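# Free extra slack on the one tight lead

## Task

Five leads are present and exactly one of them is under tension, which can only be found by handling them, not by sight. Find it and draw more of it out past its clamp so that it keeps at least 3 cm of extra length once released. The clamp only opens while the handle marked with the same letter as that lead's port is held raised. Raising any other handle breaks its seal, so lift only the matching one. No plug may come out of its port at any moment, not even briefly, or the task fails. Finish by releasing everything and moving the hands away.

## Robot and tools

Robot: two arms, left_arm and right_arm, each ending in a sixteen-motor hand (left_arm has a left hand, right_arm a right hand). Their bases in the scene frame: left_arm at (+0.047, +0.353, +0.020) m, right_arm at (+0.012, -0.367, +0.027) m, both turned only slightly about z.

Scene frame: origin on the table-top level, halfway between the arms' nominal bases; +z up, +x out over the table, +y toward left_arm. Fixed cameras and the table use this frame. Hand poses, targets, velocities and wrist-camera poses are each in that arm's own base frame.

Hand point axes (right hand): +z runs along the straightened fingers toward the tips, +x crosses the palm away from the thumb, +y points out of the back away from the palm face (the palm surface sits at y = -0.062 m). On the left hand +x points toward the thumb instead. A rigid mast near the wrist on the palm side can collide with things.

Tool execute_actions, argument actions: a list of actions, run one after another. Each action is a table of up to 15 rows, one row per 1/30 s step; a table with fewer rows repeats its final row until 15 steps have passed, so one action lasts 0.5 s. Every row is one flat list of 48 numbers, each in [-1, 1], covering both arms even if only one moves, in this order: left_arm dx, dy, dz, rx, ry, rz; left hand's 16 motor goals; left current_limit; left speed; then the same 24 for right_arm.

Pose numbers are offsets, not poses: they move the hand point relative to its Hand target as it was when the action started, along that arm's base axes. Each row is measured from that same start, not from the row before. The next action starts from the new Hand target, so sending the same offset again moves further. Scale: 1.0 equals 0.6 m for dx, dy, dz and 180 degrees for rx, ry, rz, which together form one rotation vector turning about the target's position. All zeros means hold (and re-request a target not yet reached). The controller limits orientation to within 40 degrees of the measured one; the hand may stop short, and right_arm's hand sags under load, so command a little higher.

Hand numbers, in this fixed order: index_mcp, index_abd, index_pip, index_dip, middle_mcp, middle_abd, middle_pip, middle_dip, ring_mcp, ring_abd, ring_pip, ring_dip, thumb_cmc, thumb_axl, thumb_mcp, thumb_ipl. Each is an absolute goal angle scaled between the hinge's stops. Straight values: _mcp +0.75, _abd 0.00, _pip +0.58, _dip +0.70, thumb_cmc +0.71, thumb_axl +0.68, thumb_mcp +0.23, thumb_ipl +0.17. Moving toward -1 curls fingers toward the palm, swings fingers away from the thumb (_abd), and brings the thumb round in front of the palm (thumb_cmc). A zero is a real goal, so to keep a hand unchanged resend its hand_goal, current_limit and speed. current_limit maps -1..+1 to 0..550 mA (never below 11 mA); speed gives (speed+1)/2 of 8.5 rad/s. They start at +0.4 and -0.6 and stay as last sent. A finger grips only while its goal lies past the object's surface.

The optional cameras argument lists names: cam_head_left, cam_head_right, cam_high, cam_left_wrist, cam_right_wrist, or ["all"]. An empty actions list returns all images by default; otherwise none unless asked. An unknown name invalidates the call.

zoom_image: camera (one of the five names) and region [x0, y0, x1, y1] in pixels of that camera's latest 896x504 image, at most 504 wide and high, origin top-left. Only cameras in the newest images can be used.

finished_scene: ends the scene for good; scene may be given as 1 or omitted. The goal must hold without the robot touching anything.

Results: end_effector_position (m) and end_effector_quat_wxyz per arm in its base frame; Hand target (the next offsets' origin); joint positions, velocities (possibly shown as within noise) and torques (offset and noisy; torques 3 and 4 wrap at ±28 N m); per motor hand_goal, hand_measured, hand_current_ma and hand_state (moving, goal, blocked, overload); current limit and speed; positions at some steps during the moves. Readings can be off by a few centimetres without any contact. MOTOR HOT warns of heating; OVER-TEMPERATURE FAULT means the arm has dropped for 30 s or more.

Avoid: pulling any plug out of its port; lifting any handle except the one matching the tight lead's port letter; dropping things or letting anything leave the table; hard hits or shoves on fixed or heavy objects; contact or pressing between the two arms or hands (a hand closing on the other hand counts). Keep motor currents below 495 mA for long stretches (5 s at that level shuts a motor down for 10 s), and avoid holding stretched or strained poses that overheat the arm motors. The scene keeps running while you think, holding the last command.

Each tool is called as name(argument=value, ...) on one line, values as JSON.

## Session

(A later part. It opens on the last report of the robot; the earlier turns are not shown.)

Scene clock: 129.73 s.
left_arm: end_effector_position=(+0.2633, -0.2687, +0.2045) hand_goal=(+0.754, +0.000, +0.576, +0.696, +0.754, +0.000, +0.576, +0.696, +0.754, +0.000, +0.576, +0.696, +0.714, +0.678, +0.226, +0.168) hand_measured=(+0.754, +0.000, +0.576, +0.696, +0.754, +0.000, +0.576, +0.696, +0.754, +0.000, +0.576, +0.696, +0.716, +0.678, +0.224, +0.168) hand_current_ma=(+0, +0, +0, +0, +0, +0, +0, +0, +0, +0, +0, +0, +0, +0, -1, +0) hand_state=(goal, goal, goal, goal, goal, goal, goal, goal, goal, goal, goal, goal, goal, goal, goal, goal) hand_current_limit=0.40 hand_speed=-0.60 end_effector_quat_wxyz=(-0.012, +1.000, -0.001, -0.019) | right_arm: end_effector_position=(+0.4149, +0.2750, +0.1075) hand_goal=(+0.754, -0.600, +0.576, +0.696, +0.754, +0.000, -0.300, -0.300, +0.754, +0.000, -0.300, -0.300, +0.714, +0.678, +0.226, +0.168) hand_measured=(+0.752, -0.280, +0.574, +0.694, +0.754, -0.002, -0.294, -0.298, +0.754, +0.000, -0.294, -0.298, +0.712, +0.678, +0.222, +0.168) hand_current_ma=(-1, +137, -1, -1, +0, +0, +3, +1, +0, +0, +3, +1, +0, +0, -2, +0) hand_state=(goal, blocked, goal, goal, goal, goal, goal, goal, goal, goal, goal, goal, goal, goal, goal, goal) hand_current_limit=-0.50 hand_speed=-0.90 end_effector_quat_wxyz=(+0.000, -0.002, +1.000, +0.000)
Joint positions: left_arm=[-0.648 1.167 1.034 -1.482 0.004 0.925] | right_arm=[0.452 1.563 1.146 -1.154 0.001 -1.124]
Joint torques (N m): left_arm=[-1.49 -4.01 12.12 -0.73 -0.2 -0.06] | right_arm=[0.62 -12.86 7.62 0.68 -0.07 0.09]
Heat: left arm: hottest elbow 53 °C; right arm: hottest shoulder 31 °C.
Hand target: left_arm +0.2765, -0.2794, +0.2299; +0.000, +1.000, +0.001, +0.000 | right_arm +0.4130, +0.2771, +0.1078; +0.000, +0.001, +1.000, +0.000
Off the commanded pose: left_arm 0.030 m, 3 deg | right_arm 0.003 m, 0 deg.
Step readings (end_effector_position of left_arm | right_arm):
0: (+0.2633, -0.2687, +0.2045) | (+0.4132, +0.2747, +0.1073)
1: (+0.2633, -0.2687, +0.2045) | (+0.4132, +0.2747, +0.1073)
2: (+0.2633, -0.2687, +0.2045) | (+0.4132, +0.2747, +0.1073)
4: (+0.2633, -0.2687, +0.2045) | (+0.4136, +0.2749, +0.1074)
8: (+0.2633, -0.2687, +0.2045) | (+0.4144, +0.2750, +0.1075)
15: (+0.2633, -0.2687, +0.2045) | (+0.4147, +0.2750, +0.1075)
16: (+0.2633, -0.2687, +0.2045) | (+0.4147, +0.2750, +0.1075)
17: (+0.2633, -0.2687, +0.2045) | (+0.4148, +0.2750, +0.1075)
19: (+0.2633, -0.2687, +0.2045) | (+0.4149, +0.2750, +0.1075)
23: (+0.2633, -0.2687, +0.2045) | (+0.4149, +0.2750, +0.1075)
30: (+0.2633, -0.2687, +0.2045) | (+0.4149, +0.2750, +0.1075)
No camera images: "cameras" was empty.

execute_actions(actions=[[[0,0,0,0,0,0,0.754,0,0.576,0.696,0.754,0,0.576,0.696,0.754,0,0.576,0.696,0.714,0.678,0.226,0.168,0.4,-0.6,0,0,0,0,0,0,0.754,0,0.576,0.696,0.754,0,-0.3,-0.3,0.754,0,-0.3,-0.3,0.714,0.678,0.226,0.168,-0.3,-0.7]],[[0,0,0,0,0,0,0.754,0,0.576,0.696,0.754,0,0.576,0.696,0.754,0,0.576,0.696,0.714,0.678,0.226,0.168,0.4,-0.6,0,0,0.09,0,0,0,0.754,0,0.576,0.696,0.754,0,-0.3,-0.3,0.754,0,-0.3,-0.3,0.714,0.678,0.226,0.168,-0.3,-0.7]],[[0,0,0,0,0,0,0.754,0,0.576,0.696,0.754,0,0.576,0.696,0.754,0,0.576,0.696,0.714,0.678,0.226,0.168,0.4,-0.6,-0.0883,0,0,0,0,0,0.754,0,0.576,0.696,0.754,0,-0.3,-0.3,0.754,0,-0.3,-0.3,0.714,0.678,0.226,0.168,-0.3,-0.7]],[[0,0,0,0,0,0,0.754,0,0.576,0.696,0.754,0,0.576,0.696,0.754,0,0.576,0.696,0.714,0.678,0.226,0.168,0.4,-0.6,0,0,-0.09,0,0,0,0.754,0,0.576,0.696,0.754,0,-0.3,-0.3,0.754,0,-0.3,-0.3,0.714,0.678,0.226,0.168,-0.3,-0.7]],[[0,0,0,0,0,0,0.754,0,0.576,0.696,0.754,0,0.576,0.696,0.754,0,0.576,0.696,0.714,0.678,0.226,0.168,0.4,-0.6,0,0,0,0,0,0,0.754,0,0.576,0.696,0.754,0,-0.3,-0.3,0.754,0,-0.3,-0.3,0.714,0.678,0.226,0.168,-0.3,-0.7]],[[0,0,0,0,0,0,0.754,0,0.576,0.696,0.754,0,0.576,0.696,0.754,0,0.576,0.696,0.714,0.678,0.226,0.168,0.4,-0.6,0,0,0,0,0,0,0.754,-0.6,0.576,0.696,0.754,0,-0.3,-0.3,0.754,0,-0.3,-0.3,0.714,0.678,0.226,0.168,-0.9,-0.7]],[[0,0,0,0,0,0,0.754,0,0.576,0.696,0.754,0,0.576,0.696,0.754,0,0.576,0.696,0.714,0.678,0.226,0.168,0.4,-0.6,0,0,0,0,0,0,0.754,-0.6,0.576,0.696,0.754,0,-0.3,-0.3,0.754,0,-0.3,-0.3,0.714,0.678,0.226,0.168,-0.9,-0.7]]], cameras=[])

execute_actions(actions=[[[0,0,0,0,0,0,0.754,0,0.576,0.696,0.754,0,0.576,0.696,0.754,0,0.576,0.696,0.714,0.678,0.226,0.168,0.4,-0.6,0,0,0,0,0,0,0.754,-0.6,0.576,0.696,0.754,0,-0.3,-0.3,0.754,0,-0.3,-0.3,0.714,0.678,0.226,0.168,-0.5,-0.9]],[[0,0,0,0,0,0,0.754,0,0.576,0.696,0.754,0,0.576,0.696,0.754,0,0.576,0.696,0.714,0.678,0.226,0.168,0.4,-0.6,0,0,0,0,0,0,0.754,-0.6,0.576,0.696,0.754,0,-0.3,-0.3,0.754,0,-0.3,-0.3,0.714,0.678,0.226,0.168,-0.5,-0.9]]], cameras=["cam_head_right","cam_high"])

zoom_image(camera="cam_head_right", region=[340, 210, 520, 350])

Scene clock: 134.83 s.
left_arm: end_effector_position=(+0.2633, -0.2687, +0.2045) hand_goal=(+0.754, +0.000, +0.576, +0.696, +0.754, +0.000, +0.576, +0.696, +0.754, +0.000, +0.576, +0.696, +0.714, +0.678, +0.226, +0.168) hand_measured=(+0.754, +0.000, +0.576, +0.696, +0.754, +0.000, +0.576, +0.696, +0.754, +0.000, +0.576, +0.696, +0.716, +0.678, +0.224, +0.168) hand_current_ma=(+0, +0, +0, +0, +0, +0, +0, +0, +0, +0, +0, +0, +0, +0, -1, +0) hand_state=(goal, goal, goal, goal, goal, goal, goal, goal, goal, goal, goal, goal, goal, goal, goal, goal) hand_current_limit=0.40 hand_speed=-0.60 end_effector_quat_wxyz=(-0.012, +1.000, -0.001, -0.019) | right_arm: end_effector_position=(+0.3604, +0.2747, +0.1082) hand_goal=(+0.754, -0.600, +0.576, +0.696, +0.754, +0.000, -0.300, -0.300, +0.754, +0.000, -0.300, -0.300, +0.714, +0.678, +0.226, +0.168) hand_measured=(+0.750, -0.224, +0.574, +0.694, +0.754, -0.002, -0.294, -0.298, +0.754, +0.000, -0.294, -0.298, +0.714, +0.678, +0.222, +0.168) hand_current_ma=(-1, +27, -1, -1, +0, +0, +3, +1, +0, +0, +3, +1, +0, +0, -2, +0) hand_state=(goal, blocked, goal, goal, goal, goal, goal, goal, goal, goal, goal, goal, goal, goal, goal, goal) hand_current_limit=-0.90 hand_speed=-0.70 end_effector_quat_wxyz=(-0.003, -0.002, +1.000, +0.000)
Joint positions: left_arm=[-0.648 1.167 1.034 -1.482 0.004 0.925] | right_arm=[0.511 1.444 1.015 -1.146 -0.002 -1.064]
Joint torques (N m): left_arm=[-1.38 -3.84 12.03 -0.73 -0.16 -0.11] | right_arm=[0.62 -10.75 7.57 0.9 0.03 0.09]
Heat: left arm: hottest elbow 53 °C; right arm: hottest shoulder 31 °C.
Hand target: left_arm +0.2765, -0.2794, +0.2299; +0.000, +1.000, +0.001, +0.000 | right_arm +0.3598, +0.2771, +0.1078; +0.000, +0.001, +1.000, +0.000
Off the commanded pose: left_arm 0.030 m, 3 deg | right_arm 0.002 m, 0 deg.
Step readings (end_effector_position of left_arm | right_arm):
0: (+0.2633, -0.2687, +0.2045) | (+0.4149, +0.2750, +0.1075)
1: (+0.2633, -0.2687, +0.2045) | (+0.4149, +0.2750, +0.1075)
2: (+0.2633, -0.2687, +0.2045) | (+0.4149, +0.2750, +0.1075)
4: (+0.2633, -0.2687, +0.2045) | (+0.4148, +0.2750, +0.1075)
8: (+0.2633, -0.2687, +0.2045) | (+0.4148, +0.2750, +0.1075)
15: (+0.2633, -0.2687, +0.2045) | (+0.4148, +0.2750, +0.1075)
16: (+0.2633, -0.2687, +0.2045) | (+0.4147, +0.2749, +0.1074)
17: (+0.2633, -0.2687, +0.2045) | (+0.4123, +0.2738, +0.1070)
19: (+0.2633, -0.2687, +0.2045) | (+0.4048, +0.2701, +0.1073)
23: (+0.2633, -0.2687, +0.2045) | (+0.3951, +0.2656, +0.1162)
30: (+0.2633, -0.2687, +0.2045) | (+0.3948, +0.2654, +0.1334)
31: (+0.2633, -0.2687, +0.2045) | (+0.3949, +0.2654, +0.1338)
32: (+0.2633, -0.2687, +0.2045) | (+0.3949, +0.2658, +0.1352)
34: (+0.2633, -0.2687, +0.2045) | (+0.3912, +0.2673, +0.1390)
38: (+0.2633, -0.2687, +0.2045) | (+0.3725, +0.2732, +0.1546)
45: (+0.2633, -0.2687, +0.2045) | (+0.3653, +0.2782, +0.1680)
46: (+0.2633, -0.2687, +0.2045) | (+0.3649, +0.2779, +0.1672)
47: (+0.2633, -0.2687, +0.2045) | (+0.3648, +0.2777, +0.1644)
49: (+0.2633, -0.2687, +0.2045) | (+0.3641, +0.2772, +0.1539)
53: (+0.2633, -0.2687, +0.2045) | (+0.3565, +0.2728, +0.1233)
60: (+0.2633, -0.2687, +0.2045) | (+0.3584, +0.2738, +0.1077)
61: (+0.2633, -0.2687, +0.2045) | (+0.3589, +0.2740, +0.1078)
62: (+0.2633, -0.2687, +0.2045) | (+0.3591, +0.2741, +0.1078)
64: (+0.2633, -0.2687, +0.2045) | (+0.3592, +0.2742, +0.1079)
68: (+0.2633, -0.2687, +0.2045) | (+0.3594, +0.2743, +0.1079)
75: (+0.2633, -0.2687, +0.2045) | (+0.3594, +0.2742, +0.1079)
76: (+0.2633, -0.2687, +0.2045) | (+0.3594, +0.2742, +0.1079)
77: (+0.2633, -0.2687, +0.2045) | (+0.3594, +0.2742, +0.1079)
79: (+0.2633, -0.2687, +0.2045) | (+0.3594, +0.2742, +0.1079)
83: (+0.2633, -0.2687, +0.2045) | (+0.3594, +0.2742, +0.1079)
90: (+0.2633, -0.2687, +0.2045) | (+0.3602, +0.2747, +0.1081)
91: (+0.2633, -0.2687, +0.2045) | (+0.3602, +0.2747, +0.1081)
92: (+0.2633, -0.2687, +0.2045) | (+0.3603, +0.2748, +0.1082)
94: (+0.2633, -0.2687, +0.2045) | (+0.3603, +0.2748, +0.1082)
98: (+0.2633, -0.2687, +0.2045) | (+0.3603, +0.2748, +0.1082)
105: (+0.2633, -0.2687, +0.2045) | (+0.3604, +0.2747, +0.1082)
No camera images: "cameras" was empty.

Scene clock: 136.03 s.
left_arm: end_effector_position=(+0.2633, -0.2687, +0.2045) hand_goal=(+0.754, +0.000, +0.576, +0.696, +0.754, +0.000, +0.576, +0.696, +0.754, +0.000, +0.576, +0.696, +0.714, +0.678, +0.226, +0.168) hand_measured=(+0.754, +0.000, +0.576, +0.696, +0.754, +0.000, +0.576, +0.696, +0.754, +0.000, +0.576, +0.696, +0.716, +0.678, +0.224, +0.168) hand_current_ma=(+0, +0, +0, +0, +0, +0, +0, +0, +0, +0, +0, +0, +0, +0, -1, +0) hand_state=(goal, goal, goal, goal, goal, goal, goal, goal, goal, goal, goal, goal, goal, goal, goal, goal) hand_current_limit=0.40 hand_speed=-0.60 end_effector_quat_wxyz=(-0.012, +1.000, -0.001, -0.019) | right_arm: end_effector_position=(+0.3621, +0.2749, +0.1083) hand_goal=(+0.754, -0.600, +0.576, +0.696, +0.754, +0.000, -0.300, -0.300, +0.754, +0.000, -0.300, -0.300, +0.714, +0.678, +0.226, +0.168) hand_measured=(+0.752, -0.298, +0.574, +0.694, +0.754, -0.002, -0.294, -0.298, +0.754, +0.000, -0.294, -0.298, +0.714, +0.678, +0.222, +0.168) hand_current_ma=(-1, +138, +0, -1, +0, +0, +3, +1, +0, +0, +3, +1, +0, +0, -2, +0) hand_state=(goal, blocked, goal, goal, goal, goal, goal, goal, goal, goal, goal, goal, goal, goal, goal, goal) hand_current_limit=-0.50 hand_speed=-0.90 end_effector_quat_wxyz=(+0.001, -0.002, +1.000, +0.000)
Joint positions: left_arm=[-0.648 1.167 1.034 -1.482 0.004 0.925] | right_arm=[0.511 1.444 1.015 -1.14 0.002 -1.063]
Joint torques (N m): left_arm=[-1.49 -3.6 12.01 -0.7 -0.18 -0.08] | right_arm=[0.73 -10.75 7.58 0.69 -0.1 0.08]
Heat: left arm: hottest elbow 53 °C; right arm: hottest shoulder 31 °C.
Hand target: left_arm +0.2765, -0.2794, +0.2299; +0.000, +1.000, +0.001, +0.000 | right_arm +0.3598, +0.2771, +0.1078; +0.000, +0.001, +1.000, +0.000
Off the commanded pose: left_arm 0.030 m, 3 deg | right_arm 0.003 m, 0 deg.
Step readings (end_effector_position of left_arm | right_arm):
0: (+0.2633, -0.2687, +0.2045) | (+0.3604, +0.2747, +0.1082)
1: (+0.2633, -0.2687, +0.2045) | (+0.3604, +0.2747, +0.1082)
2: (+0.2633, -0.2687, +0.2045) | (+0.3605, +0.2747, +0.1082)
4: (+0.2633, -0.2687, +0.2045) | (+0.3608, +0.2749, +0.1082)
8: (+0.2633, -0.2687, +0.2045) | (+0.3615, +0.2749, +0.1083)
15: (+0.2633, -0.2687, +0.2045) | (+0.3621, +0.2749, +0.1083)
16: (+0.2633, -0.2687, +0.2045) | (+0.3621, +0.2749, +0.1083)
17: (+0.2633, -0.2687, +0.2045) | (+0.3621, +0.2749, +0.1083)
19: (+0.2633, -0.2687, +0.2045) | (+0.3621, +0.2749, +0.1083)
23: (+0.2633, -0.2687, +0.2045) | (+0.3621, +0.2749, +0.1083)
30: (+0.2633, -0.2687, +0.2045) | (+0.3621, +0.2749, +0.1083)
Images, in order (width x height): cam_head_right 896x504, cam_high 896x504.

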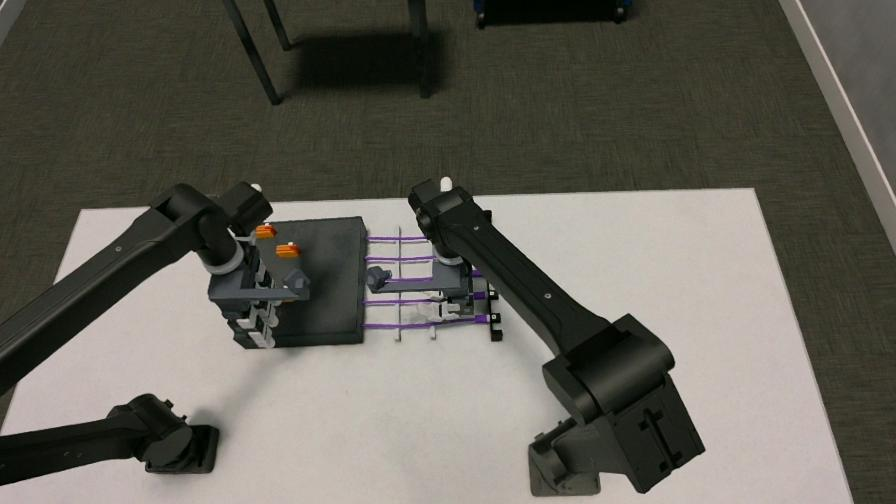

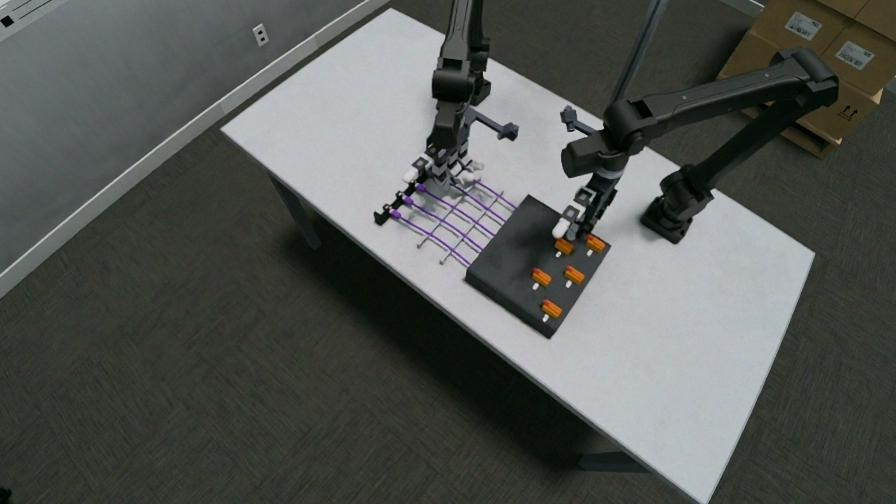

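Scaled by 2.800 from the camera's 896x504 image, which has a finer 1280x720 frame.

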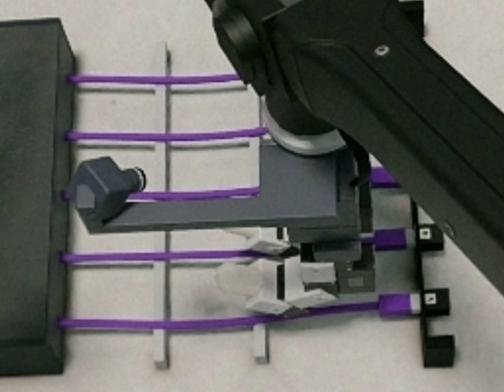

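execute_actions(actions=[[[0,0,0,0,0,0,0.754,0,0.576,0.696,0.754,0,0.576,0.696,0.754,0,0.576,0.696,0.714,0.678,0.226,0.168,0.4,-0.6,0,0,0,0,0,0,0.754,0,0.576,0.696,0.754,0,-0.3,-0.3,0.754,0,-0.3,-0.3,0.714,0.678,0.226,0.168,-0.3,-0.7]],[[0,0,0,0,0,0,0.754,0,0.576,0.696,0.754,0,0.576,0.696,0.754,0,0.576,0.696,0.714,0.678,0.226,0.168,0.4,-0.6,0,0,0.1,0,0,0,0.754,0,0.576,0.696,0.754,0,-0.3,-0.3,0.754,0,-0.3,-0.3,0.714,0.678,0.226,0.168,-0.3,-0.7]],[[0,0,0,0,0,0,0.754,0,0.576,0.696,0.754,0,0.576,0.696,0.754,0,0.576,0.696,0.714,0.678,0.226,0.168,0.4,-0.6,-0.12,0,0.05,0,0,0,0.754,0,0.576,0.696,0.754,0,-0.3,-0.3,0.754,0,-0.3,-0.3,0.714,0.678,0.226,0.168,-0.3,-0.7]],[[0,0,0,0,0,0,0.754,0,0.576,0.696,0.754,0,0.576,0.696,0.754,0,0.576,0.696,0.714,0.678,0.226,0.168,0.4,-0.6,-0.08,-0.1,0,0,0,0,0.754,0,0.576,0.696,0.754,0,-0.3,-0.3,0.754,0,-0.3,-0.3,0.714,0.678,0.226,0.168,-0.3,-0.7]]], cameras=["cam_head_right","cam_head_left","cam_high"])

zoom_image(camera="cam_head_right", region=[355, 220, 510, 350])

zoom_image(camera="cam_high", region=[365, 160, 535, 280])

Scene clock: 140.53 s.
left_arm: end_effector_position=(+0.2633, -0.2687, +0.2045) hand_goal=(+0.754, +0.000, +0.576, +0.696, +0.754, +0.000, +0.576, +0.696, +0.754, +0.000, +0.576, +0.696, +0.714, +0.678, +0.226, +0.168) hand_measured=(+0.754, +0.000, +0.576, +0.696, +0.754, +0.000, +0.576, +0.696, +0.754, +0.000, +0.576, +0.696, +0.716, +0.678, +0.224, +0.168) hand_current_ma=(+0, +0, +0, +0, +0, +0, +0, +0, +0, +0, +0, +0, +0, +0, -1, +0) hand_state=(goal, goal, goal, goal, goal, goal, goal, goal, goal, goal, goal, goal, goal, goal, goal, goal) hand_current_limit=0.40 hand_speed=-0.60 end_effector_quat_wxyz=(-0.012, +1.000, -0.001, -0.019) | right_arm: end_effector_position=(+0.2420, +0.2219, +0.2011) hand_goal=(+0.754, +0.000, +0.576, +0.696, +0.754, +0.000, -0.300, -0.300, +0.754, +0.000, -0.300, -0.300, +0.714, +0.678, +0.226, +0.168) hand_measured=(+0.750, +0.002, +0.574, +0.694, +0.754, -0.002, -0.294, -0.298, +0.754, +0.000, -0.294, -0.298, +0.714, +0.678, +0.222, +0.168) hand_current_ma=(-1, +1, -1, -1, +0, +0, +2, +1, +0, +0, +3, +1, +0, +0, -2, +0) hand_state=(goal, goal, goal, goal, goal, goal, goal, goal, goal, goal, goal, goal, goal, goal, goal, goal) hand_current_limit=-0.30 hand_speed=-0.70 end_effector_quat_wxyz=(+0.006, +0.003, +1.000, +0.004)
Joint positions: left_arm=[-0.648 1.167 1.034 -1.482 0.004 0.925] | right_arm=[0.56 1.001 0.9 -1.456 -0.001 -1.005]
Joint torques (N m): left_arm=[-1.49 -3.9 12.14 -0.84 -0.15 -0.07] | right_arm=[-0.67 -4.66 7.95 0.42 0.02 -0.22]
Heat: left arm: hottest elbow 53 °C; right arm: hottest shoulder 31 °C.
Hand target: left_arm +0.2765, -0.2794, +0.2299; +0.000, +1.000, +0.001, +0.000 | right_arm +0.2399, +0.2170, +0.1976; +0.000, +0.001, +1.000, +0.000
Off the commanded pose: left_arm 0.030 m, 3 deg | right_arm 0.006 m, 1 deg.
Step readings (end_effector_position of left_arm | right_arm):
0: (+0.2633, -0.2687, +0.2045) | (+0.3621, +0.2749, +0.1083)
1: (+0.2633, -0.2687, +0.2045) | (+0.3621, +0.2749, +0.1083)
2: (+0.2633, -0.2687, +0.2045) | (+0.3621, +0.2749, +0.1083)
4: (+0.2633, -0.2687, +0.2045) | (+0.3620, +0.2749, +0.1083)
8: (+0.2633, -0.2687, +0.2045) | (+0.3620, +0.2749, +0.1083)
15: (+0.2633, -0.2687, +0.2045) | (+0.3620, +0.2749, +0.1083)
16: (+0.2633, -0.2687, +0.2045) | (+0.3618, +0.2748, +0.1082)
17: (+0.2633, -0.2687, +0.2045) | (+0.3592, +0.2734, +0.1077)
19: (+0.2633, -0.2687, +0.2045) | (+0.3505, +0.2685, +0.1084)
23: (+0.2633, -0.2687, +0.2045) | (+0.3413, +0.2636, +0.1204)
30: (+0.2633, -0.2687, +0.2045) | (+0.3439, +0.2651, +0.1422)
31: (+0.2633, -0.2687, +0.2045) | (+0.3435, +0.2650, +0.1424)
32: (+0.2633, -0.2687, +0.2045) | (+0.3418, +0.2648, +0.1436)
34: (+0.2633, -0.2687, +0.2045) | (+0.3330, +0.2673, +0.1518)
38: (+0.2633, -0.2687, +0.2045) | (+0.3057, +0.2761, +0.1838)
45: (+0.2633, -0.2687, +0.2045) | (+0.2911, +0.2779, +0.2067)
46: (+0.2633, -0.2687, +0.2045) | (+0.2907, +0.2771, +0.2055)
47: (+0.2633, -0.2687, +0.2045) | (+0.2884, +0.2753, +0.2031)
49: (+0.2633, -0.2687, +0.2045) | (+0.2761, +0.2648, +0.1948)
53: (+0.2633, -0.2687, +0.2045) | (+0.2486, +0.2359, +0.1870)
60: (+0.2633, -0.2687, +0.2045) | (+0.2431, +0.2226, +0.2014)
Images, in order (width x height): cam_head_left 896x504, cam_head_right 896x504, cam_high 896x504.

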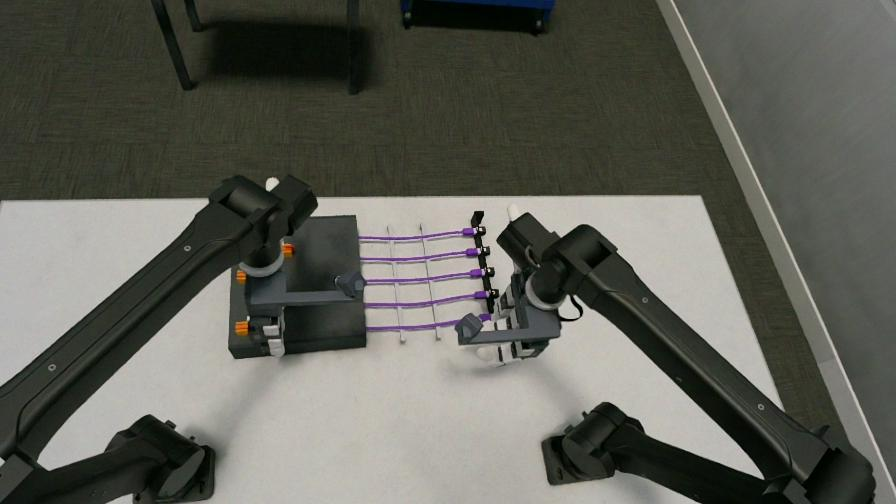

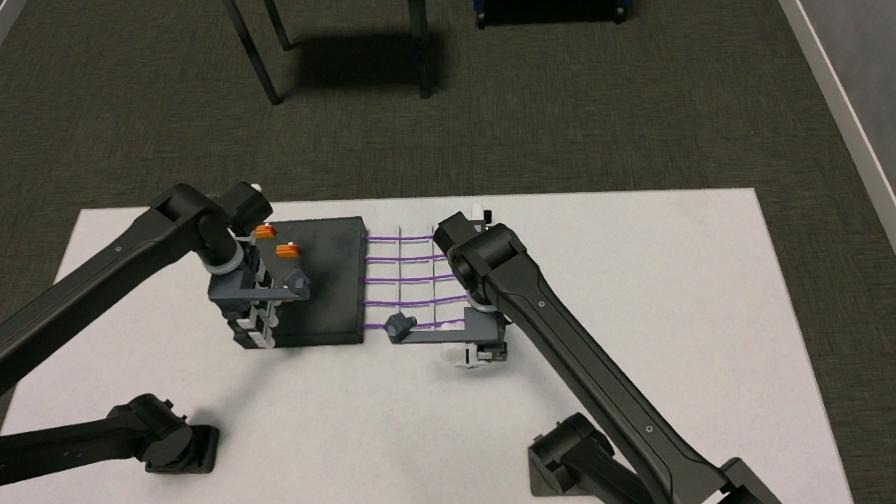

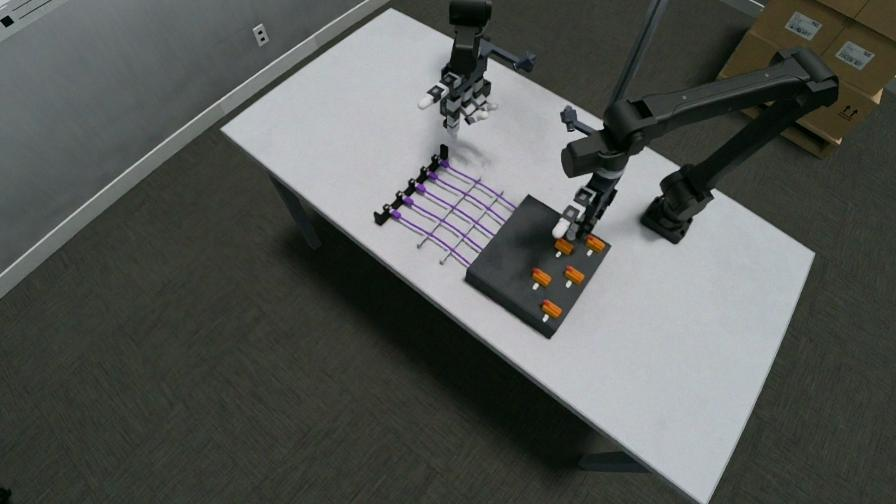

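Scaled by 3.252 from the camera's 896x504 image, which has a finer 1280x720 frame.

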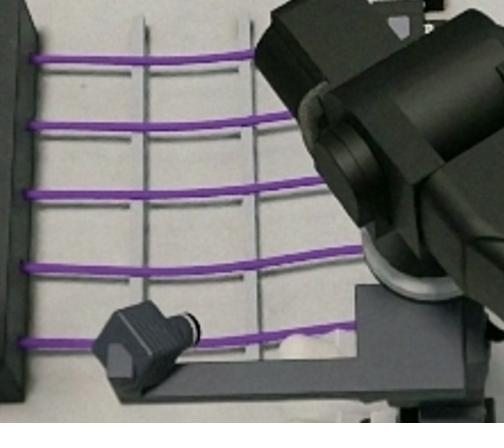

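Scaled by 2.965 from the camera's 896x504 image, which has a finer 1280x720 frame.

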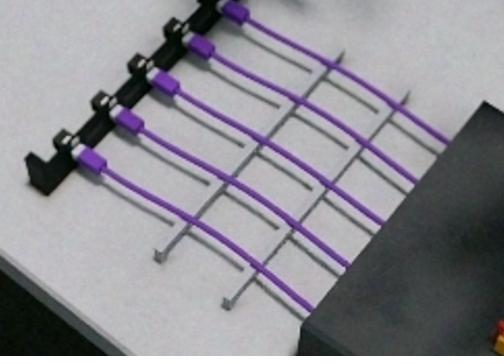

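zoom_image(camera="cam_head_left", region=[355, 215, 500, 345])

zoom_image(camera="cam_high", region=[370, 150, 470, 240])

zoom_image(camera="cam_high", region=[420, 180, 520, 270])

Scaled by 3.476 from the camera's 896x504 image, which has a finer 1280x720 frame.

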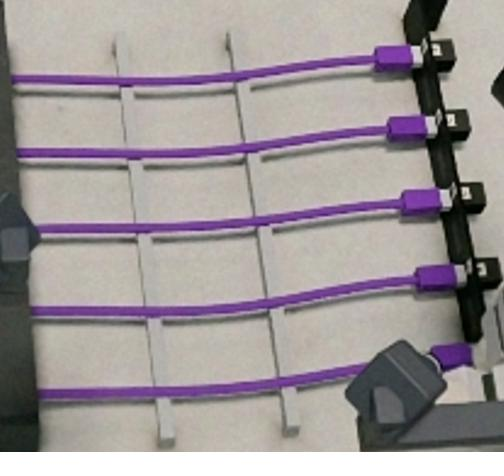

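Scaled by 5.040 from the camera's 896x504 image, which has a finer 1280x720 frame.

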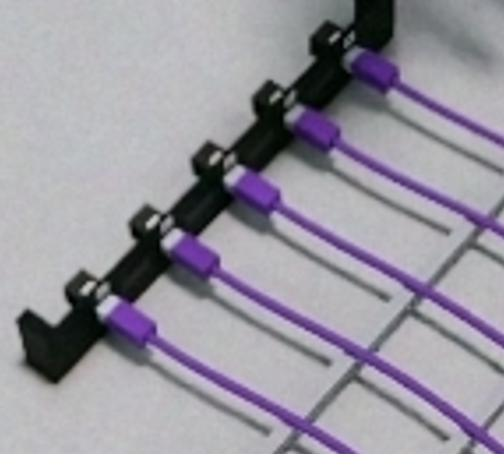

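Scaled by 5.040 from the camera's 896x504 image, which has a finer 1280x720 frame.

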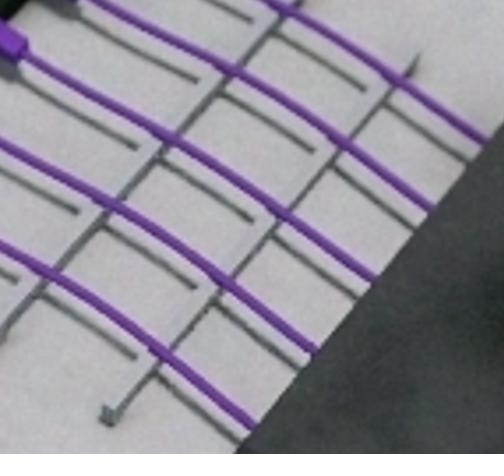

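execute_actions(actions=[[[0,0,0,0,0,0,0.754,0,0.576,0.696,0.754,0,0.576,0.696,0.754,0,0.576,0.696,0.714,0.678,0.226,0.168,0.4,-0.6,0.1117,0.1,0,0,0,0,0.754,0,0.576,0.696,0.754,0,-0.3,-0.3,0.754,0,-0.3,-0.3,0.714,0.678,0.226,0.168,-0.3,-0.7]],[[0,0,0,0,0,0,0.754,0,0.576,0.696,0.754,0,0.576,0.696,0.754,0,0.576,0.696,0.714,0.678,0.226,0.168,0.4,-0.6,0,0,-0.0833,0,0,0,0.754,0,0.576,0.696,0.754,0,-0.3,-0.3,0.754,0,-0.3,-0.3,0.714,0.678,0.226,0.168,-0.3,-0.7]],[[0,0,0,0,0,0,0.754,0,0.576,0.696,0.754,0,0.576,0.696,0.754,0,0.576,0.696,0.714,0.678,0.226,0.168,0.4,-0.6,0,0,-0.0667,0,0,0,0.754,0,0.576,0.696,0.754,0,-0.3,-0.3,0.754,0,-0.3,-0.3,0.714,0.678,0.226,0.168,-0.3,-0.7]],[[0,0,0,0,0,0,0.754,0,0.576,0.696,0.754,0,0.576,0.696,0.754,0,0.576,0.696,0.714,0.678,0.226,0.168,0.4,-0.6,0,0,0,0,0,0,0.754,0,0.576,0.696,0.754,0,-0.3,-0.3,0.754,0,-0.3,-0.3,0.714,0.678,0.226,0.168,-0.3,-0.7]],[[0,0,0,0,0,0,0.754,0,0.576,0.696,0.754,0,0.576,0.696,0.754,0,0.576,0.696,0.714,0.678,0.226,0.168,0.4,-0.6,0,0,0,0,0,0,0.754,-0.6,0.576,0.696,0.754,0,-0.3,-0.3,0.754,0,-0.3,-0.3,0.714,0.678,0.226,0.168,-0.9,-0.7]],[[0,0,0,0,0,0,0.754,0,0.576,0.696,0.754,0,0.576,0.696,0.754,0,0.576,0.696,0.714,0.678,0.226,0.168,0.4,-0.6,0,0,0,0,0,0,0.754,-0.6,0.576,0.696,0.754,0,-0.3,-0.3,0.754,0,-0.3,-0.3,0.714,0.678,0.226,0.168,-0.9,-0.7]]], cameras=[])

execute_actions(actions=[[[0,0,0,0,0,0,0.754,0,0.576,0.696,0.754,0,0.576,0.696,0.754,0,0.576,0.696,0.714,0.678,0.226,0.168,0.4,-0.6,0,0,0,0,0,0,0.754,-0.6,0.576,0.696,0.754,0,-0.3,-0.3,0.754,0,-0.3,-0.3,0.714,0.678,0.226,0.168,-0.5,-0.9]],[[0,0,0,0,0,0,0.754,0,0.576,0.696,0.754,0,0.576,0.696,0.754,0,0.576,0.696,0.714,0.678,0.226,0.168,0.4,-0.6,0,0,0,0,0,0,0.754,-0.6,0.576,0.696,0.754,0,-0.3,-0.3,0.754,0,-0.3,-0.3,0.714,0.678,0.226,0.168,-0.5,-0.9]]], cameras=[])

execute_actions(actions=[[[0,0,0,0,0,0,0.754,0,0.576,0.696,0.754,0,0.576,0.696,0.754,0,0.576,0.696,0.714,0.678,0.226,0.168,0.4,-0.6,0,0,0,0,0,0,0.754,-0.6,0.576,0.696,0.754,0,-0.3,-0.3,0.754,0,-0.3,-0.3,0.714,0.678,0.226,0.168,-0.2,-0.9]],[[0,0,0,0,0,0,0.754,0,0.576,0.696,0.754,0,0.576,0.696,0.754,0,0.576,0.696,0.714,0.678,0.226,0.168,0.4,-0.6,0,0,0,0,0,0,0.754,-0.6,0.576,0.696,0.754,0,-0.3,-0.3,0.754,0,-0.3,-0.3,0.714,0.678,0.226,0.168,-0.2,-0.9]]], cameras=[])

Scene clock: 147.03 s.
left_arm: end_effector_position=(+0.2633, -0.2687, +0.2045) hand_goal=(+0.754, +0.000, +0.576, +0.696, +0.754, +0.000, +0.576, +0.696, +0.754, +0.000, +0.576, +0.696, +0.714, +0.678, +0.226, +0.168) hand_measured=(+0.754, +0.000, +0.576, +0.696, +0.754, +0.000, +0.576, +0.696, +0.754, +0.000, +0.576, +0.696, +0.716, +0.678, +0.224, +0.168) hand_current_ma=(+0, +0, +0, +0, +0, +0, +0, +0, +0, +0, +0, +0, +0, +0, -1, +0) hand_state=(goal, goal, goal, goal, goal, goal, goal, goal, goal, goal, goal, goal, goal, goal, goal, goal) hand_current_limit=0.40 hand_speed=-0.60 end_effector_quat_wxyz=(-0.012, +1.000, -0.001, -0.019) | right_arm: end_effector_position=(+0.3093, +0.2740, +0.1101) hand_goal=(+0.754, -0.600, +0.576, +0.696, +0.754, +0.000, -0.300, -0.300, +0.754, +0.000, -0.300, -0.300, +0.714, +0.678, +0.226, +0.168) hand_measured=(+0.752, -0.250, +0.574, +0.694, +0.754, -0.002, -0.294, -0.298, +0.754, +0.000, -0.294, -0.298, +0.714, +0.678, +0.222, +0.168) hand_current_ma=(-1, +27, +0, -1, +0, +0, +2, +1, +0, +0, +3, +1, +0, +0, -2, +0) hand_state=(goal, blocked, goal, goal, goal, goal, goal, goal, goal, goal, goal, goal, goal, goal, goal, goal) hand_current_limit=-0.90 hand_speed=-0.70 end_effector_quat_wxyz=(+0.000, +0.000, +1.000, +0.001)
Joint positions: left_arm=[-0.648 1.167 1.034 -1.482 0.004 0.925] | right_arm=[0.584 1.323 0.9 -1.148 -0.001 -0.988]
Joint torques (N m): left_arm=[-1.38 -3.43 12.25 -0.66 -0.22 -0.1] | right_arm=[0.97 -8.53 7.46 0.91 0.03 0.09]
Heat: left arm: hottest elbow 54 °C; right arm: hottest shoulder 31 °C.
Hand target: left_arm +0.2765, -0.2794, +0.2299; +0.000, +1.000, +0.001, +0.000 | right_arm +0.3070, +0.2770, +0.1079; +0.000, +0.001, +1.000, +0.000
Off the commanded pose: left_arm 0.030 m, 3 deg | right_arm 0.004 m, 0 deg.
Step readings (end_effector_position of left_arm | right_arm):
0: (+0.2633, -0.2687, +0.2045) | (+0.2420, +0.2219, +0.2011)
1: (+0.2633, -0.2687, +0.2045) | (+0.2420, +0.2219, +0.2010)
2: (+0.2633, -0.2687, +0.2045) | (+0.2427, +0.2224, +0.1993)
4: (+0.2633, -0.2687, +0.2045) | (+0.2491, +0.2268, +0.1923)
8: (+0.2633, -0.2687, +0.2045) | (+0.2744, +0.2465, +0.1710)
15: (+0.2633, -0.2687, +0.2045) | (+0.2859, +0.2582, +0.1636)
16: (+0.2633, -0.2687, +0.2045) | (+0.2866, +0.2588, +0.1645)
17: (+0.2633, -0.2687, +0.2045) | (+0.2889, +0.2605, +0.1650)
19: (+0.2633, -0.2687, +0.2045) | (+0.2965, +0.2655, +0.1659)
23: (+0.2633, -0.2687, +0.2045) | (+0.3088, +0.2734, +0.1644)
30: (+0.2633, -0.2687, +0.2045) | (+0.3083, +0.2734, +0.1531)
31: (+0.2633, -0.2687, +0.2045) | (+0.3084, +0.2734, +0.1525)
32: (+0.2633, -0.2687, +0.2045) | (+0.3093, +0.2741, +0.1510)
34: (+0.2633, -0.2687, +0.2045) | (+0.3107, +0.2750, +0.1443)
38: (+0.2633, -0.2687, +0.2045) | (+0.3068, +0.2724, +0.1215)
45: (+0.2633, -0.2687, +0.2045) | (+0.3077, +0.2730, +0.1096)
46: (+0.2633, -0.2687, +0.2045) | (+0.3080, +0.2732, +0.1097)
47: (+0.2633, -0.2687, +0.2045) | (+0.3081, +0.2733, +0.1098)
49: (+0.2633, -0.2687, +0.2045) | (+0.3083, +0.2734, +0.1098)
53: (+0.2633, -0.2687, +0.2045) | (+0.3084, +0.2734, +0.1098)
60: (+0.2633, -0.2687, +0.2045) | (+0.3084, +0.2734, +0.1098)
61: (+0.2633, -0.2687, +0.2045) | (+0.3084, +0.2734, +0.1098)
62: (+0.2633, -0.2687, +0.2045) | (+0.3084, +0.2734, +0.1098)
64: (+0.2633, -0.2687, +0.2045) | (+0.3084, +0.2734, +0.1098)
68: (+0.2633, -0.2687, +0.2045) | (+0.3084, +0.2734, +0.1098)
75: (+0.2633, -0.2687, +0.2045) | (+0.3091, +0.2739, +0.1101)
76: (+0.2633, -0.2687, +0.2045) | (+0.3091, +0.2739, +0.1101)
77: (+0.2633, -0.2687, +0.2045) | (+0.3092, +0.2739, +0.1101)
79: (+0.2633, -0.2687, +0.2045) | (+0.3092, +0.2739, +0.1101)
83: (+0.2633, -0.2687, +0.2045) | (+0.3093, +0.2740, +0.1101)
90: (+0.2633, -0.2687, +0.2045) | (+0.3093, +0.2740, +0.1101)
No camera images: "cameras" was empty.

Scene clock: 148.23 s.
left_arm: end_effector_position=(+0.2633, -0.2687, +0.2045) hand_goal=(+0.754, +0.000, +0.576, +0.696, +0.754, +0.000, +0.576, +0.696, +0.754, +0.000, +0.576, +0.696, +0.714, +0.678, +0.226, +0.168) hand_measured=(+0.754, +0.000, +0.576, +0.696, +0.754, +0.000, +0.576, +0.696, +0.754, +0.000, +0.576, +0.696, +0.716, +0.678, +0.224, +0.168) hand_current_ma=(+0, +0, +0, +0, +0, +0, +0, +0, +0, +0, +0, +0, +0, +0, -1, +0) hand_state=(goal, goal, goal, goal, goal, goal, goal, goal, goal, goal, goal, goal, goal, goal, goal, goal) hand_current_limit=0.40 hand_speed=-0.60 end_effector_quat_wxyz=(-0.012, +1.000, -0.001, -0.019) | right_arm: end_effector_position=(+0.3108, +0.2740, +0.1102) hand_goal=(+0.754, -0.600, +0.576, +0.696, +0.754, +0.000, -0.300, -0.300, +0.754, +0.000, -0.300, -0.300, +0.714, +0.678, +0.226, +0.168) hand_measured=(+0.754, -0.306, +0.576, +0.696, +0.754, -0.002, -0.294, -0.298, +0.754, +0.000, -0.294, -0.298, +0.714, +0.678, +0.222, +0.168) hand_current_ma=(+0, +138, +0, +0, +0, +0, +2, +1, +0, +0, +3, +1, +0, +0, -2, +0) hand_state=(goal, blocked, goal, goal, goal, goal, goal, goal, goal, goal, goal, goal, goal, goal, goal, goal) hand_current_limit=-0.50 hand_speed=-0.90 end_effector_quat_wxyz=(+0.003, +0.000, +1.000, +0.000)
Joint positions: left_arm=[-0.648 1.167 1.034 -1.482 0.004 0.925] | right_arm=[0.584 1.323 0.9 -1.143 0.003 -0.987]
Joint torques (N m): left_arm=[-1.14 -4.25 12.1 -0.83 -0.21 -0.09] | right_arm=[1.03 -8.53 7.51 0.75 -0.12 0.09]
Heat: left arm: hottest elbow 54 °C; right arm: hottest shoulder 31 °C.
Hand target: left_arm +0.2765, -0.2794, +0.2299; +0.000, +1.000, +0.001, +0.000 | right_arm +0.3070, +0.2770, +0.1079; +0.000, +0.001, +1.000, +0.000
Off the commanded pose: left_arm 0.030 m, 3 deg | right_arm 0.005 m, 0 deg.
Step readings (end_effector_position of left_arm | right_arm):
0: (+0.2633, -0.2687, +0.2045) | (+0.3093, +0.2740, +0.1101)
1: (+0.2633, -0.2687, +0.2045) | (+0.3093, +0.2740, +0.1101)
2: (+0.2633, -0.2687, +0.2045) | (+0.3093, +0.2740, +0.1101)
4: (+0.2633, -0.2687, +0.2045) | (+0.3097, +0.2741, +0.1102)
8: (+0.2633, -0.2687, +0.2045) | (+0.3105, +0.2740, +0.1102)
15: (+0.2633, -0.2687, +0.2045) | (+0.3108, +0.2740, +0.1102)
16: (+0.2633, -0.2687, +0.2045) | (+0.3108, +0.2740, +0.1102)
17: (+0.2633, -0.2687, +0.2045) | (+0.3108, +0.2740, +0.1102)
19: (+0.2633, -0.2687, +0.2045) | (+0.3108, +0.2740, +0.1102)
23: (+0.2633, -0.2687, +0.2045) | (+0.3108, +0.2740, +0.1102)
30: (+0.2633, -0.2687, +0.2045) | (+0.3108, +0.2740, +0.1102)
No camera images: "cameras" was empty.

Scene clock: 149.43 s.
left_arm: end_effector_position=(+0.2633, -0.2687, +0.2045) hand_goal=(+0.754, +0.000, +0.576, +0.696, +0.754, +0.000, +0.576, +0.696, +0.754, +0.000, +0.576, +0.696, +0.714, +0.678, +0.226, +0.168) hand_measured=(+0.754, +0.000, +0.576, +0.696, +0.754, +0.000, +0.576, +0.696, +0.754, +0.000, +0.576, +0.696, +0.716, +0.678, +0.224, +0.168) hand_current_ma=(+0, +0, +0, +0, +0, +0, +0, +0, +0, +0, +0, +0, +0, +0, -1, +0) hand_state=(goal, goal, goal, goal, goal, goal, goal, goal, goal, goal, goal, goal, goal, goal, goal, goal) hand_current_limit=0.40 hand_speed=-0.60 end_effector_quat_wxyz=(-0.012, +1.000, -0.001, -0.019) | right_arm: end_effector_position=(+0.3108, +0.2740, +0.1102) hand_goal=(+0.754, -0.600, +0.576, +0.696, +0.754, +0.000, -0.300, -0.300, +0.754, +0.000, -0.300, -0.300, +0.714, +0.678, +0.226, +0.168) hand_measured=(+0.754, -0.314, +0.576, +0.696, +0.754, -0.004, -0.294, -0.298, +0.754, +0.000, -0.294, -0.298, +0.714, +0.678, +0.222, +0.168) hand_current_ma=(+0, +220, +0, +0, +0, -1, +2, +1, +0, +0, +3, +1, +0, +0, -2, +0) hand_state=(goal, blocked, goal, goal, goal, goal, goal, goal, goal, goal, goal, goal, goal, goal, goal, goal) hand_current_limit=-0.20 hand_speed=-0.90 end_effector_quat_wxyz=(+0.003, +0.000, +1.000, +0.000)
Joint positions: left_arm=[-0.648 1.167 1.034 -1.482 0.004 0.925] | right_arm=[0.584 1.323 0.9 -1.143 0.003 -0.987]
Joint torques (N m): left_arm=[-1.73 -3.78 12.07 -0.62 -0.18 -0.13] | right_arm=[1.08 -8.53 7.5 0.75 -0.13 0.08]
Heat: left arm: hottest elbow 54 °C; right arm: hottest shoulder 31 °C.
Hand target: left_arm +0.2765, -0.2794, +0.2299; +0.000, +1.000, +0.001, +0.000 | right_arm +0.3070, +0.2770, +0.1079; +0.000, +0.001, +1.000, +0.000
Off the commanded pose: left_arm 0.030 m, 3 deg | right_arm 0.005 m, 0 deg.
Step readings (end_effector_position of left_arm | right_arm):
0: (+0.2633, -0.2687, +0.2045) | (+0.3108, +0.2740, +0.1102)
1: (+0.2633, -0.2687, +0.2045) | (+0.3108, +0.2740, +0.1102)
2: (+0.2633, -0.2687, +0.2045) | (+0.3108, +0.2740, +0.1102)
4: (+0.2633, -0.2687, +0.2045) | (+0.3108, +0.2740, +0.1102)
8: (+0.2633, -0.2687, +0.2045) | (+0.3108, +0.2740, +0.1102)
15: (+0.2633, -0.2687, +0.2045) | (+0.3108, +0.2740, +0.1102)
16: (+0.2633, -0.2687, +0.2045) | (+0.3108, +0.2740, +0.1102)
17: (+0.2633, -0.2687, +0.2045) | (+0.3108, +0.2740, +0.1102)
19: (+0.2633, -0.2687, +0.2045) | (+0.3108, +0.2740, +0.1102)
23: (+0.2633, -0.2687, +0.2045) | (+0.3108, +0.2740, +0.1102)
30: (+0.2633, -0.2687, +0.2045) | (+0.3108, +0.2740, +0.1102)
No camera images: "cameras" was empty.

execute_actions(actions=[[[0,0,0,0,0,0,0.754,0,0.576,0.696,0.754,0,0.576,0.696,0.754,0,0.576,0.696,0.714,0.678,0.226,0.168,0.4,-0.6,0,0,0,0,0,0,0.754,0,0.576,0.696,0.754,-0.3,-0.3,-0.3,0.754,-0.3,-0.3,-0.3,0.714,0.678,0.226,0.168,-0.3,-0.7]],[[0,0,0,0,0,0,0.754,0,0.576,0.696,0.754,0,0.576,0.696,0.754,0,0.576,0.696,0.714,0.678,0.226,0.168,0.4,-0.6,-0.0167,0.003,0,0,0,0,0.754,0,0.576,0.696,0.754,-0.3,-0.3,-0.3,0.754,-0.3,-0.3,-0.3,0.714,0.678,0.226,0.168,-0.3,-0.7]],[[0,0,0,0,0,0,0.754,0,0.576,0.696,0.754,0,0.576,0.696,0.754,0,0.576,0.696,0.714,0.678,0.226,0.168,0.4,-0.6,0,0,0,0,0,0,0.754,-0.6,0.576,0.696,0.754,-0.3,-0.3,-0.3,0.754,-0.3,-0.3,-0.3,0.714,0.678,0.226,0.168,-0.9,-0.7]],[[0,0,0,0,0,0,0.754,0,0.576,0.696,0.754,0,0.576,0.696,0.754,0,0.576,0.696,0.714,0.678,0.226,0.168,0.4,-0.6,0,0,0,0,0,0,0.754,-0.6,0.576,0.696,0.754,-0.3,-0.3,-0.3,0.754,-0.3,-0.3,-0.3,0.714,0.678,0.226,0.168,-0.9,-0.7]]], cameras=[])

execute_actions(actions=[[[0,0,0,0,0,0,0.754,0,0.576,0.696,0.754,0,0.576,0.696,0.754,0,0.576,0.696,0.714,0.678,0.226,0.168,0.4,-0.6,0,0,0,0,0,0,0.754,-0.6,0.576,0.696,0.754,-0.3,-0.3,-0.3,0.754,-0.3,-0.3,-0.3,0.714,0.678,0.226,0.168,-0.5,-0.9]],[[0,0,0,0,0,0,0.754,0,0.576,0.696,0.754,0,0.576,0.696,0.754,0,0.576,0.696,0.714,0.678,0.226,0.168,0.4,-0.6,0,0,0,0,0,0,0.754,-0.6,0.576,0.696,0.754,-0.3,-0.3,-0.3,0.754,-0.3,-0.3,-0.3,0.714,0.678,0.226,0.168,-0.5,-0.9]]], cameras=["cam_high"])

zoom_image(camera="cam_high", region=[370, 150, 530, 270])

Scene clock: 153.27 s.
left_arm: end_effector_position=(+0.2633, -0.2687, +0.2045) hand_goal=(+0.754, +0.000, +0.576, +0.696, +0.754, +0.000, +0.576, +0.696, +0.754, +0.000, +0.576, +0.696, +0.714, +0.678, +0.226, +0.168) hand_measured=(+0.754, +0.000, +0.576, +0.696, +0.754, +0.000, +0.576, +0.696, +0.754, +0.000, +0.576, +0.696, +0.716, +0.678, +0.224, +0.168) hand_current_ma=(+0, +0, +0, +0, +0, +0, +0, +0, +0, +0, +0, +0, +0, +0, -1, +0) hand_state=(goal, goal, goal, goal, goal, goal, goal, goal, goal, goal, goal, goal, goal, goal, goal, goal) hand_current_limit=0.40 hand_speed=-0.60 end_effector_quat_wxyz=(-0.012, +1.000, -0.001, -0.019) | right_arm: end_effector_position=(+0.3017, +0.2774, +0.1058) hand_goal=(+0.754, -0.600, +0.576, +0.696, +0.754, -0.300, -0.300, -0.300, +0.754, -0.300, -0.300, -0.300, +0.714, +0.678, +0.226, +0.168) hand_measured=(+0.750, -0.188, +0.576, +0.696, +0.754, -0.296, -0.296, -0.298, +0.754, -0.296, -0.294, -0.298, +0.714, +0.678, +0.222, +0.168) hand_current_ma=(-1, +27, +0, +0, +0, +2, +2, +1, +0, +1, +3, +1, +0, +0, -2, +0) hand_state=(goal, blocked, goal, goal, goal, goal, goal, goal, goal, goal, goal, goal, goal, goal, goal, goal) hand_current_limit=-0.90 hand_speed=-0.70 end_effector_quat_wxyz=(-0.002, -0.001, +1.000, -0.002)
Joint positions: left_arm=[-0.648 1.167 1.034 -1.482 0.004 0.925] | right_arm=[0.605 1.32 0.887 -1.143 0.001 -0.967]
Joint torques (N m): left_arm=[-1.49 -4.07 12.18 -0.57 -0.15 -0.09] | right_arm=[0.91 -9.7 7.1 0.66 -0.07 0.09]
Heat: left arm: hottest elbow 54 °C; right arm: hottest shoulder 31 °C.
Hand target: left_arm +0.2765, -0.2794, +0.2299; +0.000, +1.000, +0.001, +0.000 | right_arm +0.2969, +0.2788, +0.1078; +0.000, +0.001, +1.000, +0.001
Off the commanded pose: left_arm 0.030 m, 3 deg | right_arm 0.005 m, 0 deg.
Step readings (end_effector_position of left_arm | right_arm):
0: (+0.2633, -0.2687, +0.2045) | (+0.3108, +0.2740, +0.1102)
1: (+0.2633, -0.2687, +0.2045) | (+0.3108, +0.2740, +0.1102)
2: (+0.2633, -0.2687, +0.2045) | (+0.3108, +0.2740, +0.1102)
4: (+0.2633, -0.2687, +0.2045) | (+0.3108, +0.2740, +0.1102)
8: (+0.2633, -0.2687, +0.2045) | (+0.3107, +0.2741, +0.1101)
15: (+0.2633, -0.2687, +0.2045) | (+0.3107, +0.2742, +0.1101)
16: (+0.2633, -0.2687, +0.2045) | (+0.3106, +0.2743, +0.1101)
17: (+0.2633, -0.2687, +0.2045) | (+0.3106, +0.2744, +0.1101)
19: (+0.2633, -0.2687, +0.2045) | (+0.3094, +0.2756, +0.1098)
23: (+0.2633, -0.2687, +0.2045) | (+0.3035, +0.2771, +0.1063)
30: (+0.2633, -0.2687, +0.2045) | (+0.3015, +0.2775, +0.1052)
31: (+0.2633, -0.2687, +0.2045) | (+0.3015, +0.2775, +0.1054)
32: (+0.2633, -0.2687, +0.2045) | (+0.3016, +0.2775, +0.1055)
34: (+0.2633, -0.2687, +0.2045) | (+0.3016, +0.2774, +0.1056)
38: (+0.2633, -0.2687, +0.2045) | (+0.3017, +0.2774, +0.1058)
45: (+0.2633, -0.2687, +0.2045) | (+0.3017, +0.2774, +0.1058)
46: (+0.2633, -0.2687, +0.2045) | (+0.3017, +0.2774, +0.1058)
47: (+0.2633, -0.2687, +0.2045) | (+0.3017, +0.2774, +0.1058)
49: (+0.2633, -0.2687, +0.2045) | (+0.3017, +0.2774, +0.1058)
53: (+0.2633, -0.2687, +0.2045) | (+0.3017, +0.2774, +0.1058)
60: (+0.2633, -0.2687, +0.2045) | (+0.3017, +0.2774, +0.1058)
No camera images: "cameras" was empty.

Scene clock: 154.47 s.
left_arm: end_effector_position=(+0.2633, -0.2687, +0.2045) hand_goal=(+0.754, +0.000, +0.576, +0.696, +0.754, +0.000, +0.576, +0.696, +0.754, +0.000, +0.576, +0.696, +0.714, +0.678, +0.226, +0.168) hand_measured=(+0.754, +0.000, +0.576, +0.696, +0.754, +0.000, +0.576, +0.696, +0.754, +0.000, +0.576, +0.696, +0.716, +0.678, +0.224, +0.168) hand_current_ma=(+0, +0, +0, +0, +0, +0, +0, +0, +0, +0, +0, +0, +0, +0, -1, +0) hand_state=(goal, goal, goal, goal, goal, goal, goal, goal, goal, goal, goal, goal, goal, goal, goal, goal) hand_current_limit=0.40 hand_speed=-0.60 end_effector_quat_wxyz=(-0.012, +1.000, -0.001, -0.019) | right_arm: end_effector_position=(+0.3021, +0.2772, +0.1057) hand_goal=(+0.754, -0.600, +0.576, +0.696, +0.754, -0.300, -0.300, -0.300, +0.754, -0.300, -0.300, -0.300, +0.714, +0.678, +0.226, +0.168) hand_measured=(+0.752, -0.244, +0.576, +0.696, +0.754, -0.296, -0.296, -0.298, +0.754, -0.296, -0.294, -0.298, +0.714, +0.678, +0.222, +0.168) hand_current_ma=(-1, +138, +0, +0, +0, +1, +2, +1, +0, +1, +3, +1, +0, +0, -2, +0) hand_state=(goal, blocked, goal, goal, goal, goal, goal, goal, goal, goal, goal, goal, goal, goal, goal, goal) hand_current_limit=-0.50 hand_speed=-0.90 end_effector_quat_wxyz=(-0.001, +0.000, +1.000, -0.002)
Joint positions: left_arm=[-0.648 1.167 1.034 -1.482 0.004 0.925] | right_arm=[0.605 1.32 0.887 -1.142 0.002 -0.966]
Joint torques (N m): left_arm=[-1.38 -3.6 12.12 -0.64 -0.17 -0.06] | right_arm=[0.97 -9.88 7.1 0.66 -0.12 0.08]
Heat: left arm: hottest elbow 54 °C; right arm: hottest shoulder 31 °C.
Hand target: left_arm +0.2765, -0.2794, +0.2299; +0.000, +1.000, +0.001, +0.000 | right_arm +0.2969, +0.2787, +0.1077; +0.000, +0.001, +1.000, +0.000
Off the commanded pose: left_arm 0.030 m, 3 deg | right_arm 0.006 m, 0 deg.
Step readings (end_effector_position of left_arm | right_arm):
0: (+0.2633, -0.2687, +0.2045) | (+0.3017, +0.2774, +0.1058)
1: (+0.2633, -0.2687, +0.2045) | (+0.3017, +0.2774, +0.1058)
2: (+0.2633, -0.2687, +0.2045) | (+0.3017, +0.2774, +0.1058)
4: (+0.2633, -0.2687, +0.2045) | (+0.3017, +0.2774, +0.1058)
8: (+0.2633, -0.2687, +0.2045) | (+0.3020, +0.2773, +0.1058)
15: (+0.2633, -0.2687, +0.2045) | (+0.3021, +0.2772, +0.1057)
16: (+0.2633, -0.2687, +0.2045) | (+0.3021, +0.2772, +0.1057)
17: (+0.2633, -0.2687, +0.2045) | (+0.3021, +0.2772, +0.1057)
19: (+0.2633, -0.2687, +0.2045) | (+0.3021, +0.2772, +0.1057)
23: (+0.2633, -0.2687, +0.2045) | (+0.3021, +0.2772, +0.1057)
30: (+0.2633, -0.2687, +0.2045) | (+0.3021, +0.2772, +0.1057)
Images, in order (width x height): cam_high 896x504.

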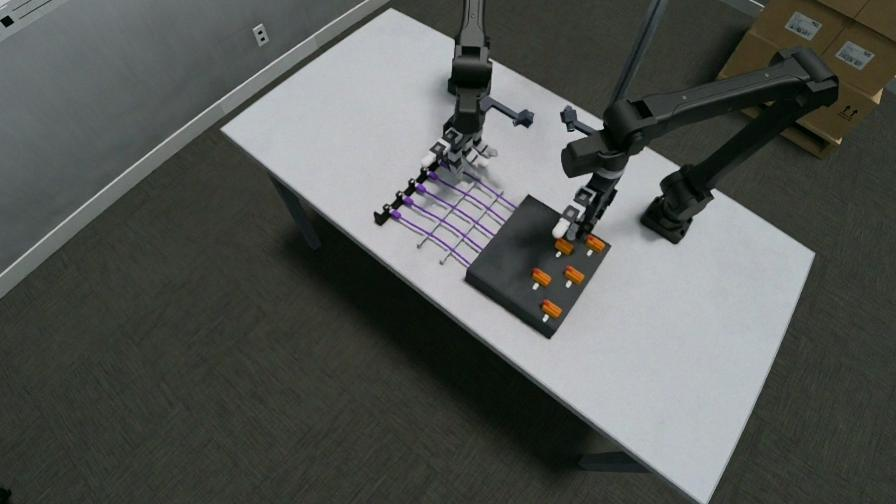

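Scaled by 3.150 from the camera's 896x504 image, which has a finer 1280x720 frame.

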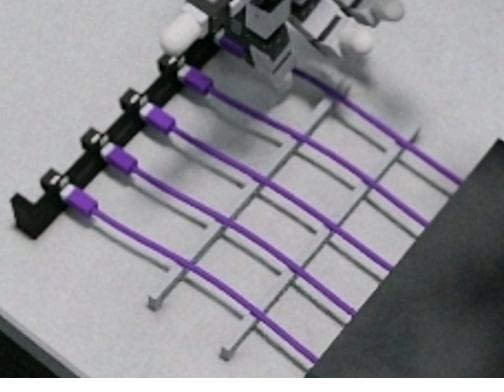

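execute_actions(actions=[[[0,0,0,0,0,0,0.754,0,0.576,0.696,0.754,0,0.576,0.696,0.754,0,0.576,0.696,0.714,0.678,0.226,0.168,0.4,-0.6,0,0,0,0,0,0,0.754,-0.6,0.576,0.696,0.754,-0.3,-0.3,-0.3,0.754,-0.3,-0.3,-0.3,0.714,0.678,0.226,0.168,-0.2,-0.9]]], cameras=["cam_high"])

zoom_image(camera="cam_high", region=[370, 150, 530, 270])

Scene clock: 157.83 s.
left_arm: end_effector_position=(+0.2633, -0.2687, +0.2045) hand_goal=(+0.754, +0.000, +0.576, +0.696, +0.754, +0.000, +0.576, +0.696, +0.754, +0.000, +0.576, +0.696, +0.714, +0.678, +0.226, +0.168) hand_measured=(+0.754, +0.000, +0.576, +0.696, +0.754, +0.000, +0.576, +0.696, +0.754, +0.000, +0.576, +0.696, +0.716, +0.678, +0.224, +0.168) hand_current_ma=(+0, +0, +0, +0, +0, +0, +0, +0, +0, +0, +0, +0, +0, +0, -1, +0) hand_state=(goal, goal, goal, goal, goal, goal, goal, goal, goal, goal, goal, goal, goal, goal, goal, goal) hand_current_limit=0.40 hand_speed=-0.60 end_effector_quat_wxyz=(-0.012, +1.000, -0.001, -0.019) | right_arm: end_effector_position=(+0.3031, +0.2772, +0.1058) hand_goal=(+0.754, -0.600, +0.576, +0.696, +0.754, -0.300, -0.300, -0.300, +0.754, -0.300, -0.300, -0.300, +0.714, +0.678, +0.226, +0.168) hand_measured=(+0.752, -0.282, +0.576, +0.696, +0.754, -0.296, -0.296, -0.298, +0.754, -0.296, -0.294, -0.298, +0.714, +0.678, +0.222, +0.168) hand_current_ma=(+0, +220, +0, +0, +0, +1, +2, +1, +0, +1, +3, +1, +0, +0, -2, +0) hand_state=(goal, blocked, goal, goal, goal, goal, goal, goal, goal, goal, goal, goal, goal, goal, goal, goal) hand_current_limit=-0.20 hand_speed=-0.90 end_effector_quat_wxyz=(+0.001, +0.000, +1.000, -0.003)
Joint positions: left_arm=[-0.648 1.167 1.034 -1.482 0.004 0.925] | right_arm=[0.605 1.32 0.887 -1.139 0.006 -0.965]
Joint torques (N m): left_arm=[-1.49 -4.13 12.08 -0.83 -0.2 -0.1] | right_arm=[0.91 -9.7 7.13 0.55 -0.24 0.08]
Heat: left arm: hottest elbow 54 °C; right arm: hottest shoulder 31 °C.
Hand target: left_arm +0.2765, -0.2794, +0.2299; +0.000, +1.000, +0.001, +0.000 | right_arm +0.2969, +0.2788, +0.1077; +0.000, +0.001, +1.000, +0.000
Off the commanded pose: left_arm 0.030 m, 3 deg | right_arm 0.007 m, 0 deg.
Step readings (end_effector_position of left_arm | right_arm):
0: (+0.2633, -0.2687, +0.2045) | (+0.3021, +0.2772, +0.1057)
1: (+0.2633, -0.2687, +0.2045) | (+0.3021, +0.2772, +0.1057)
2: (+0.2633, -0.2687, +0.2045) | (+0.3021, +0.2772, +0.1057)
4: (+0.2633, -0.2687, +0.2045) | (+0.3024, +0.2772, +0.1057)
8: (+0.2633, -0.2687, +0.2045) | (+0.3030, +0.2772, +0.1058)
15: (+0.2633, -0.2687, +0.2045) | (+0.3031, +0.2772, +0.1058)
Images, in order (width x height): cam_high 896x504.

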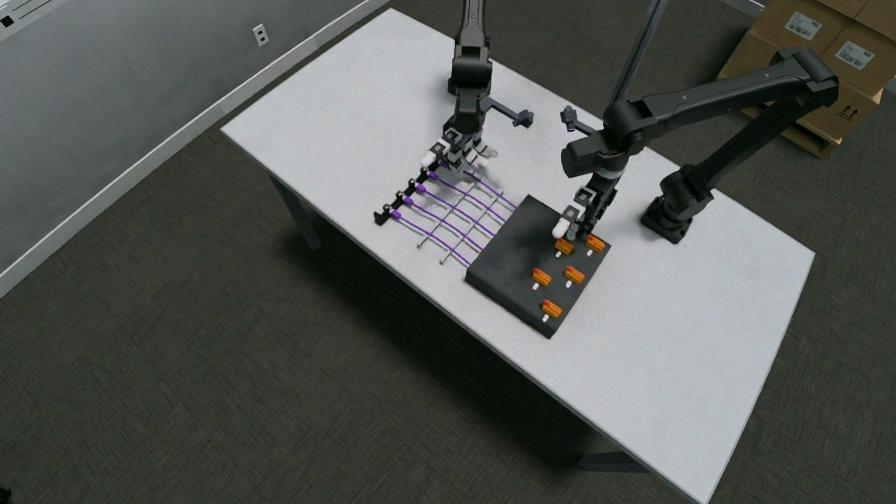

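Scaled by 3.150 from the camera's 896x504 image, which has a finer 1280x720 frame.

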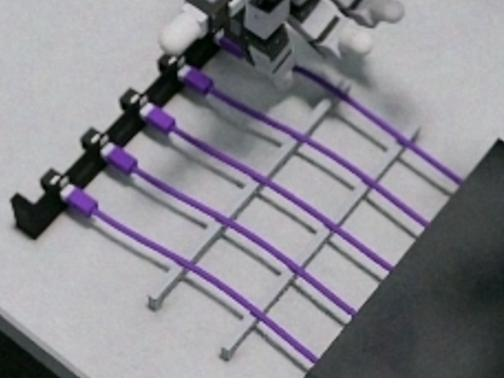

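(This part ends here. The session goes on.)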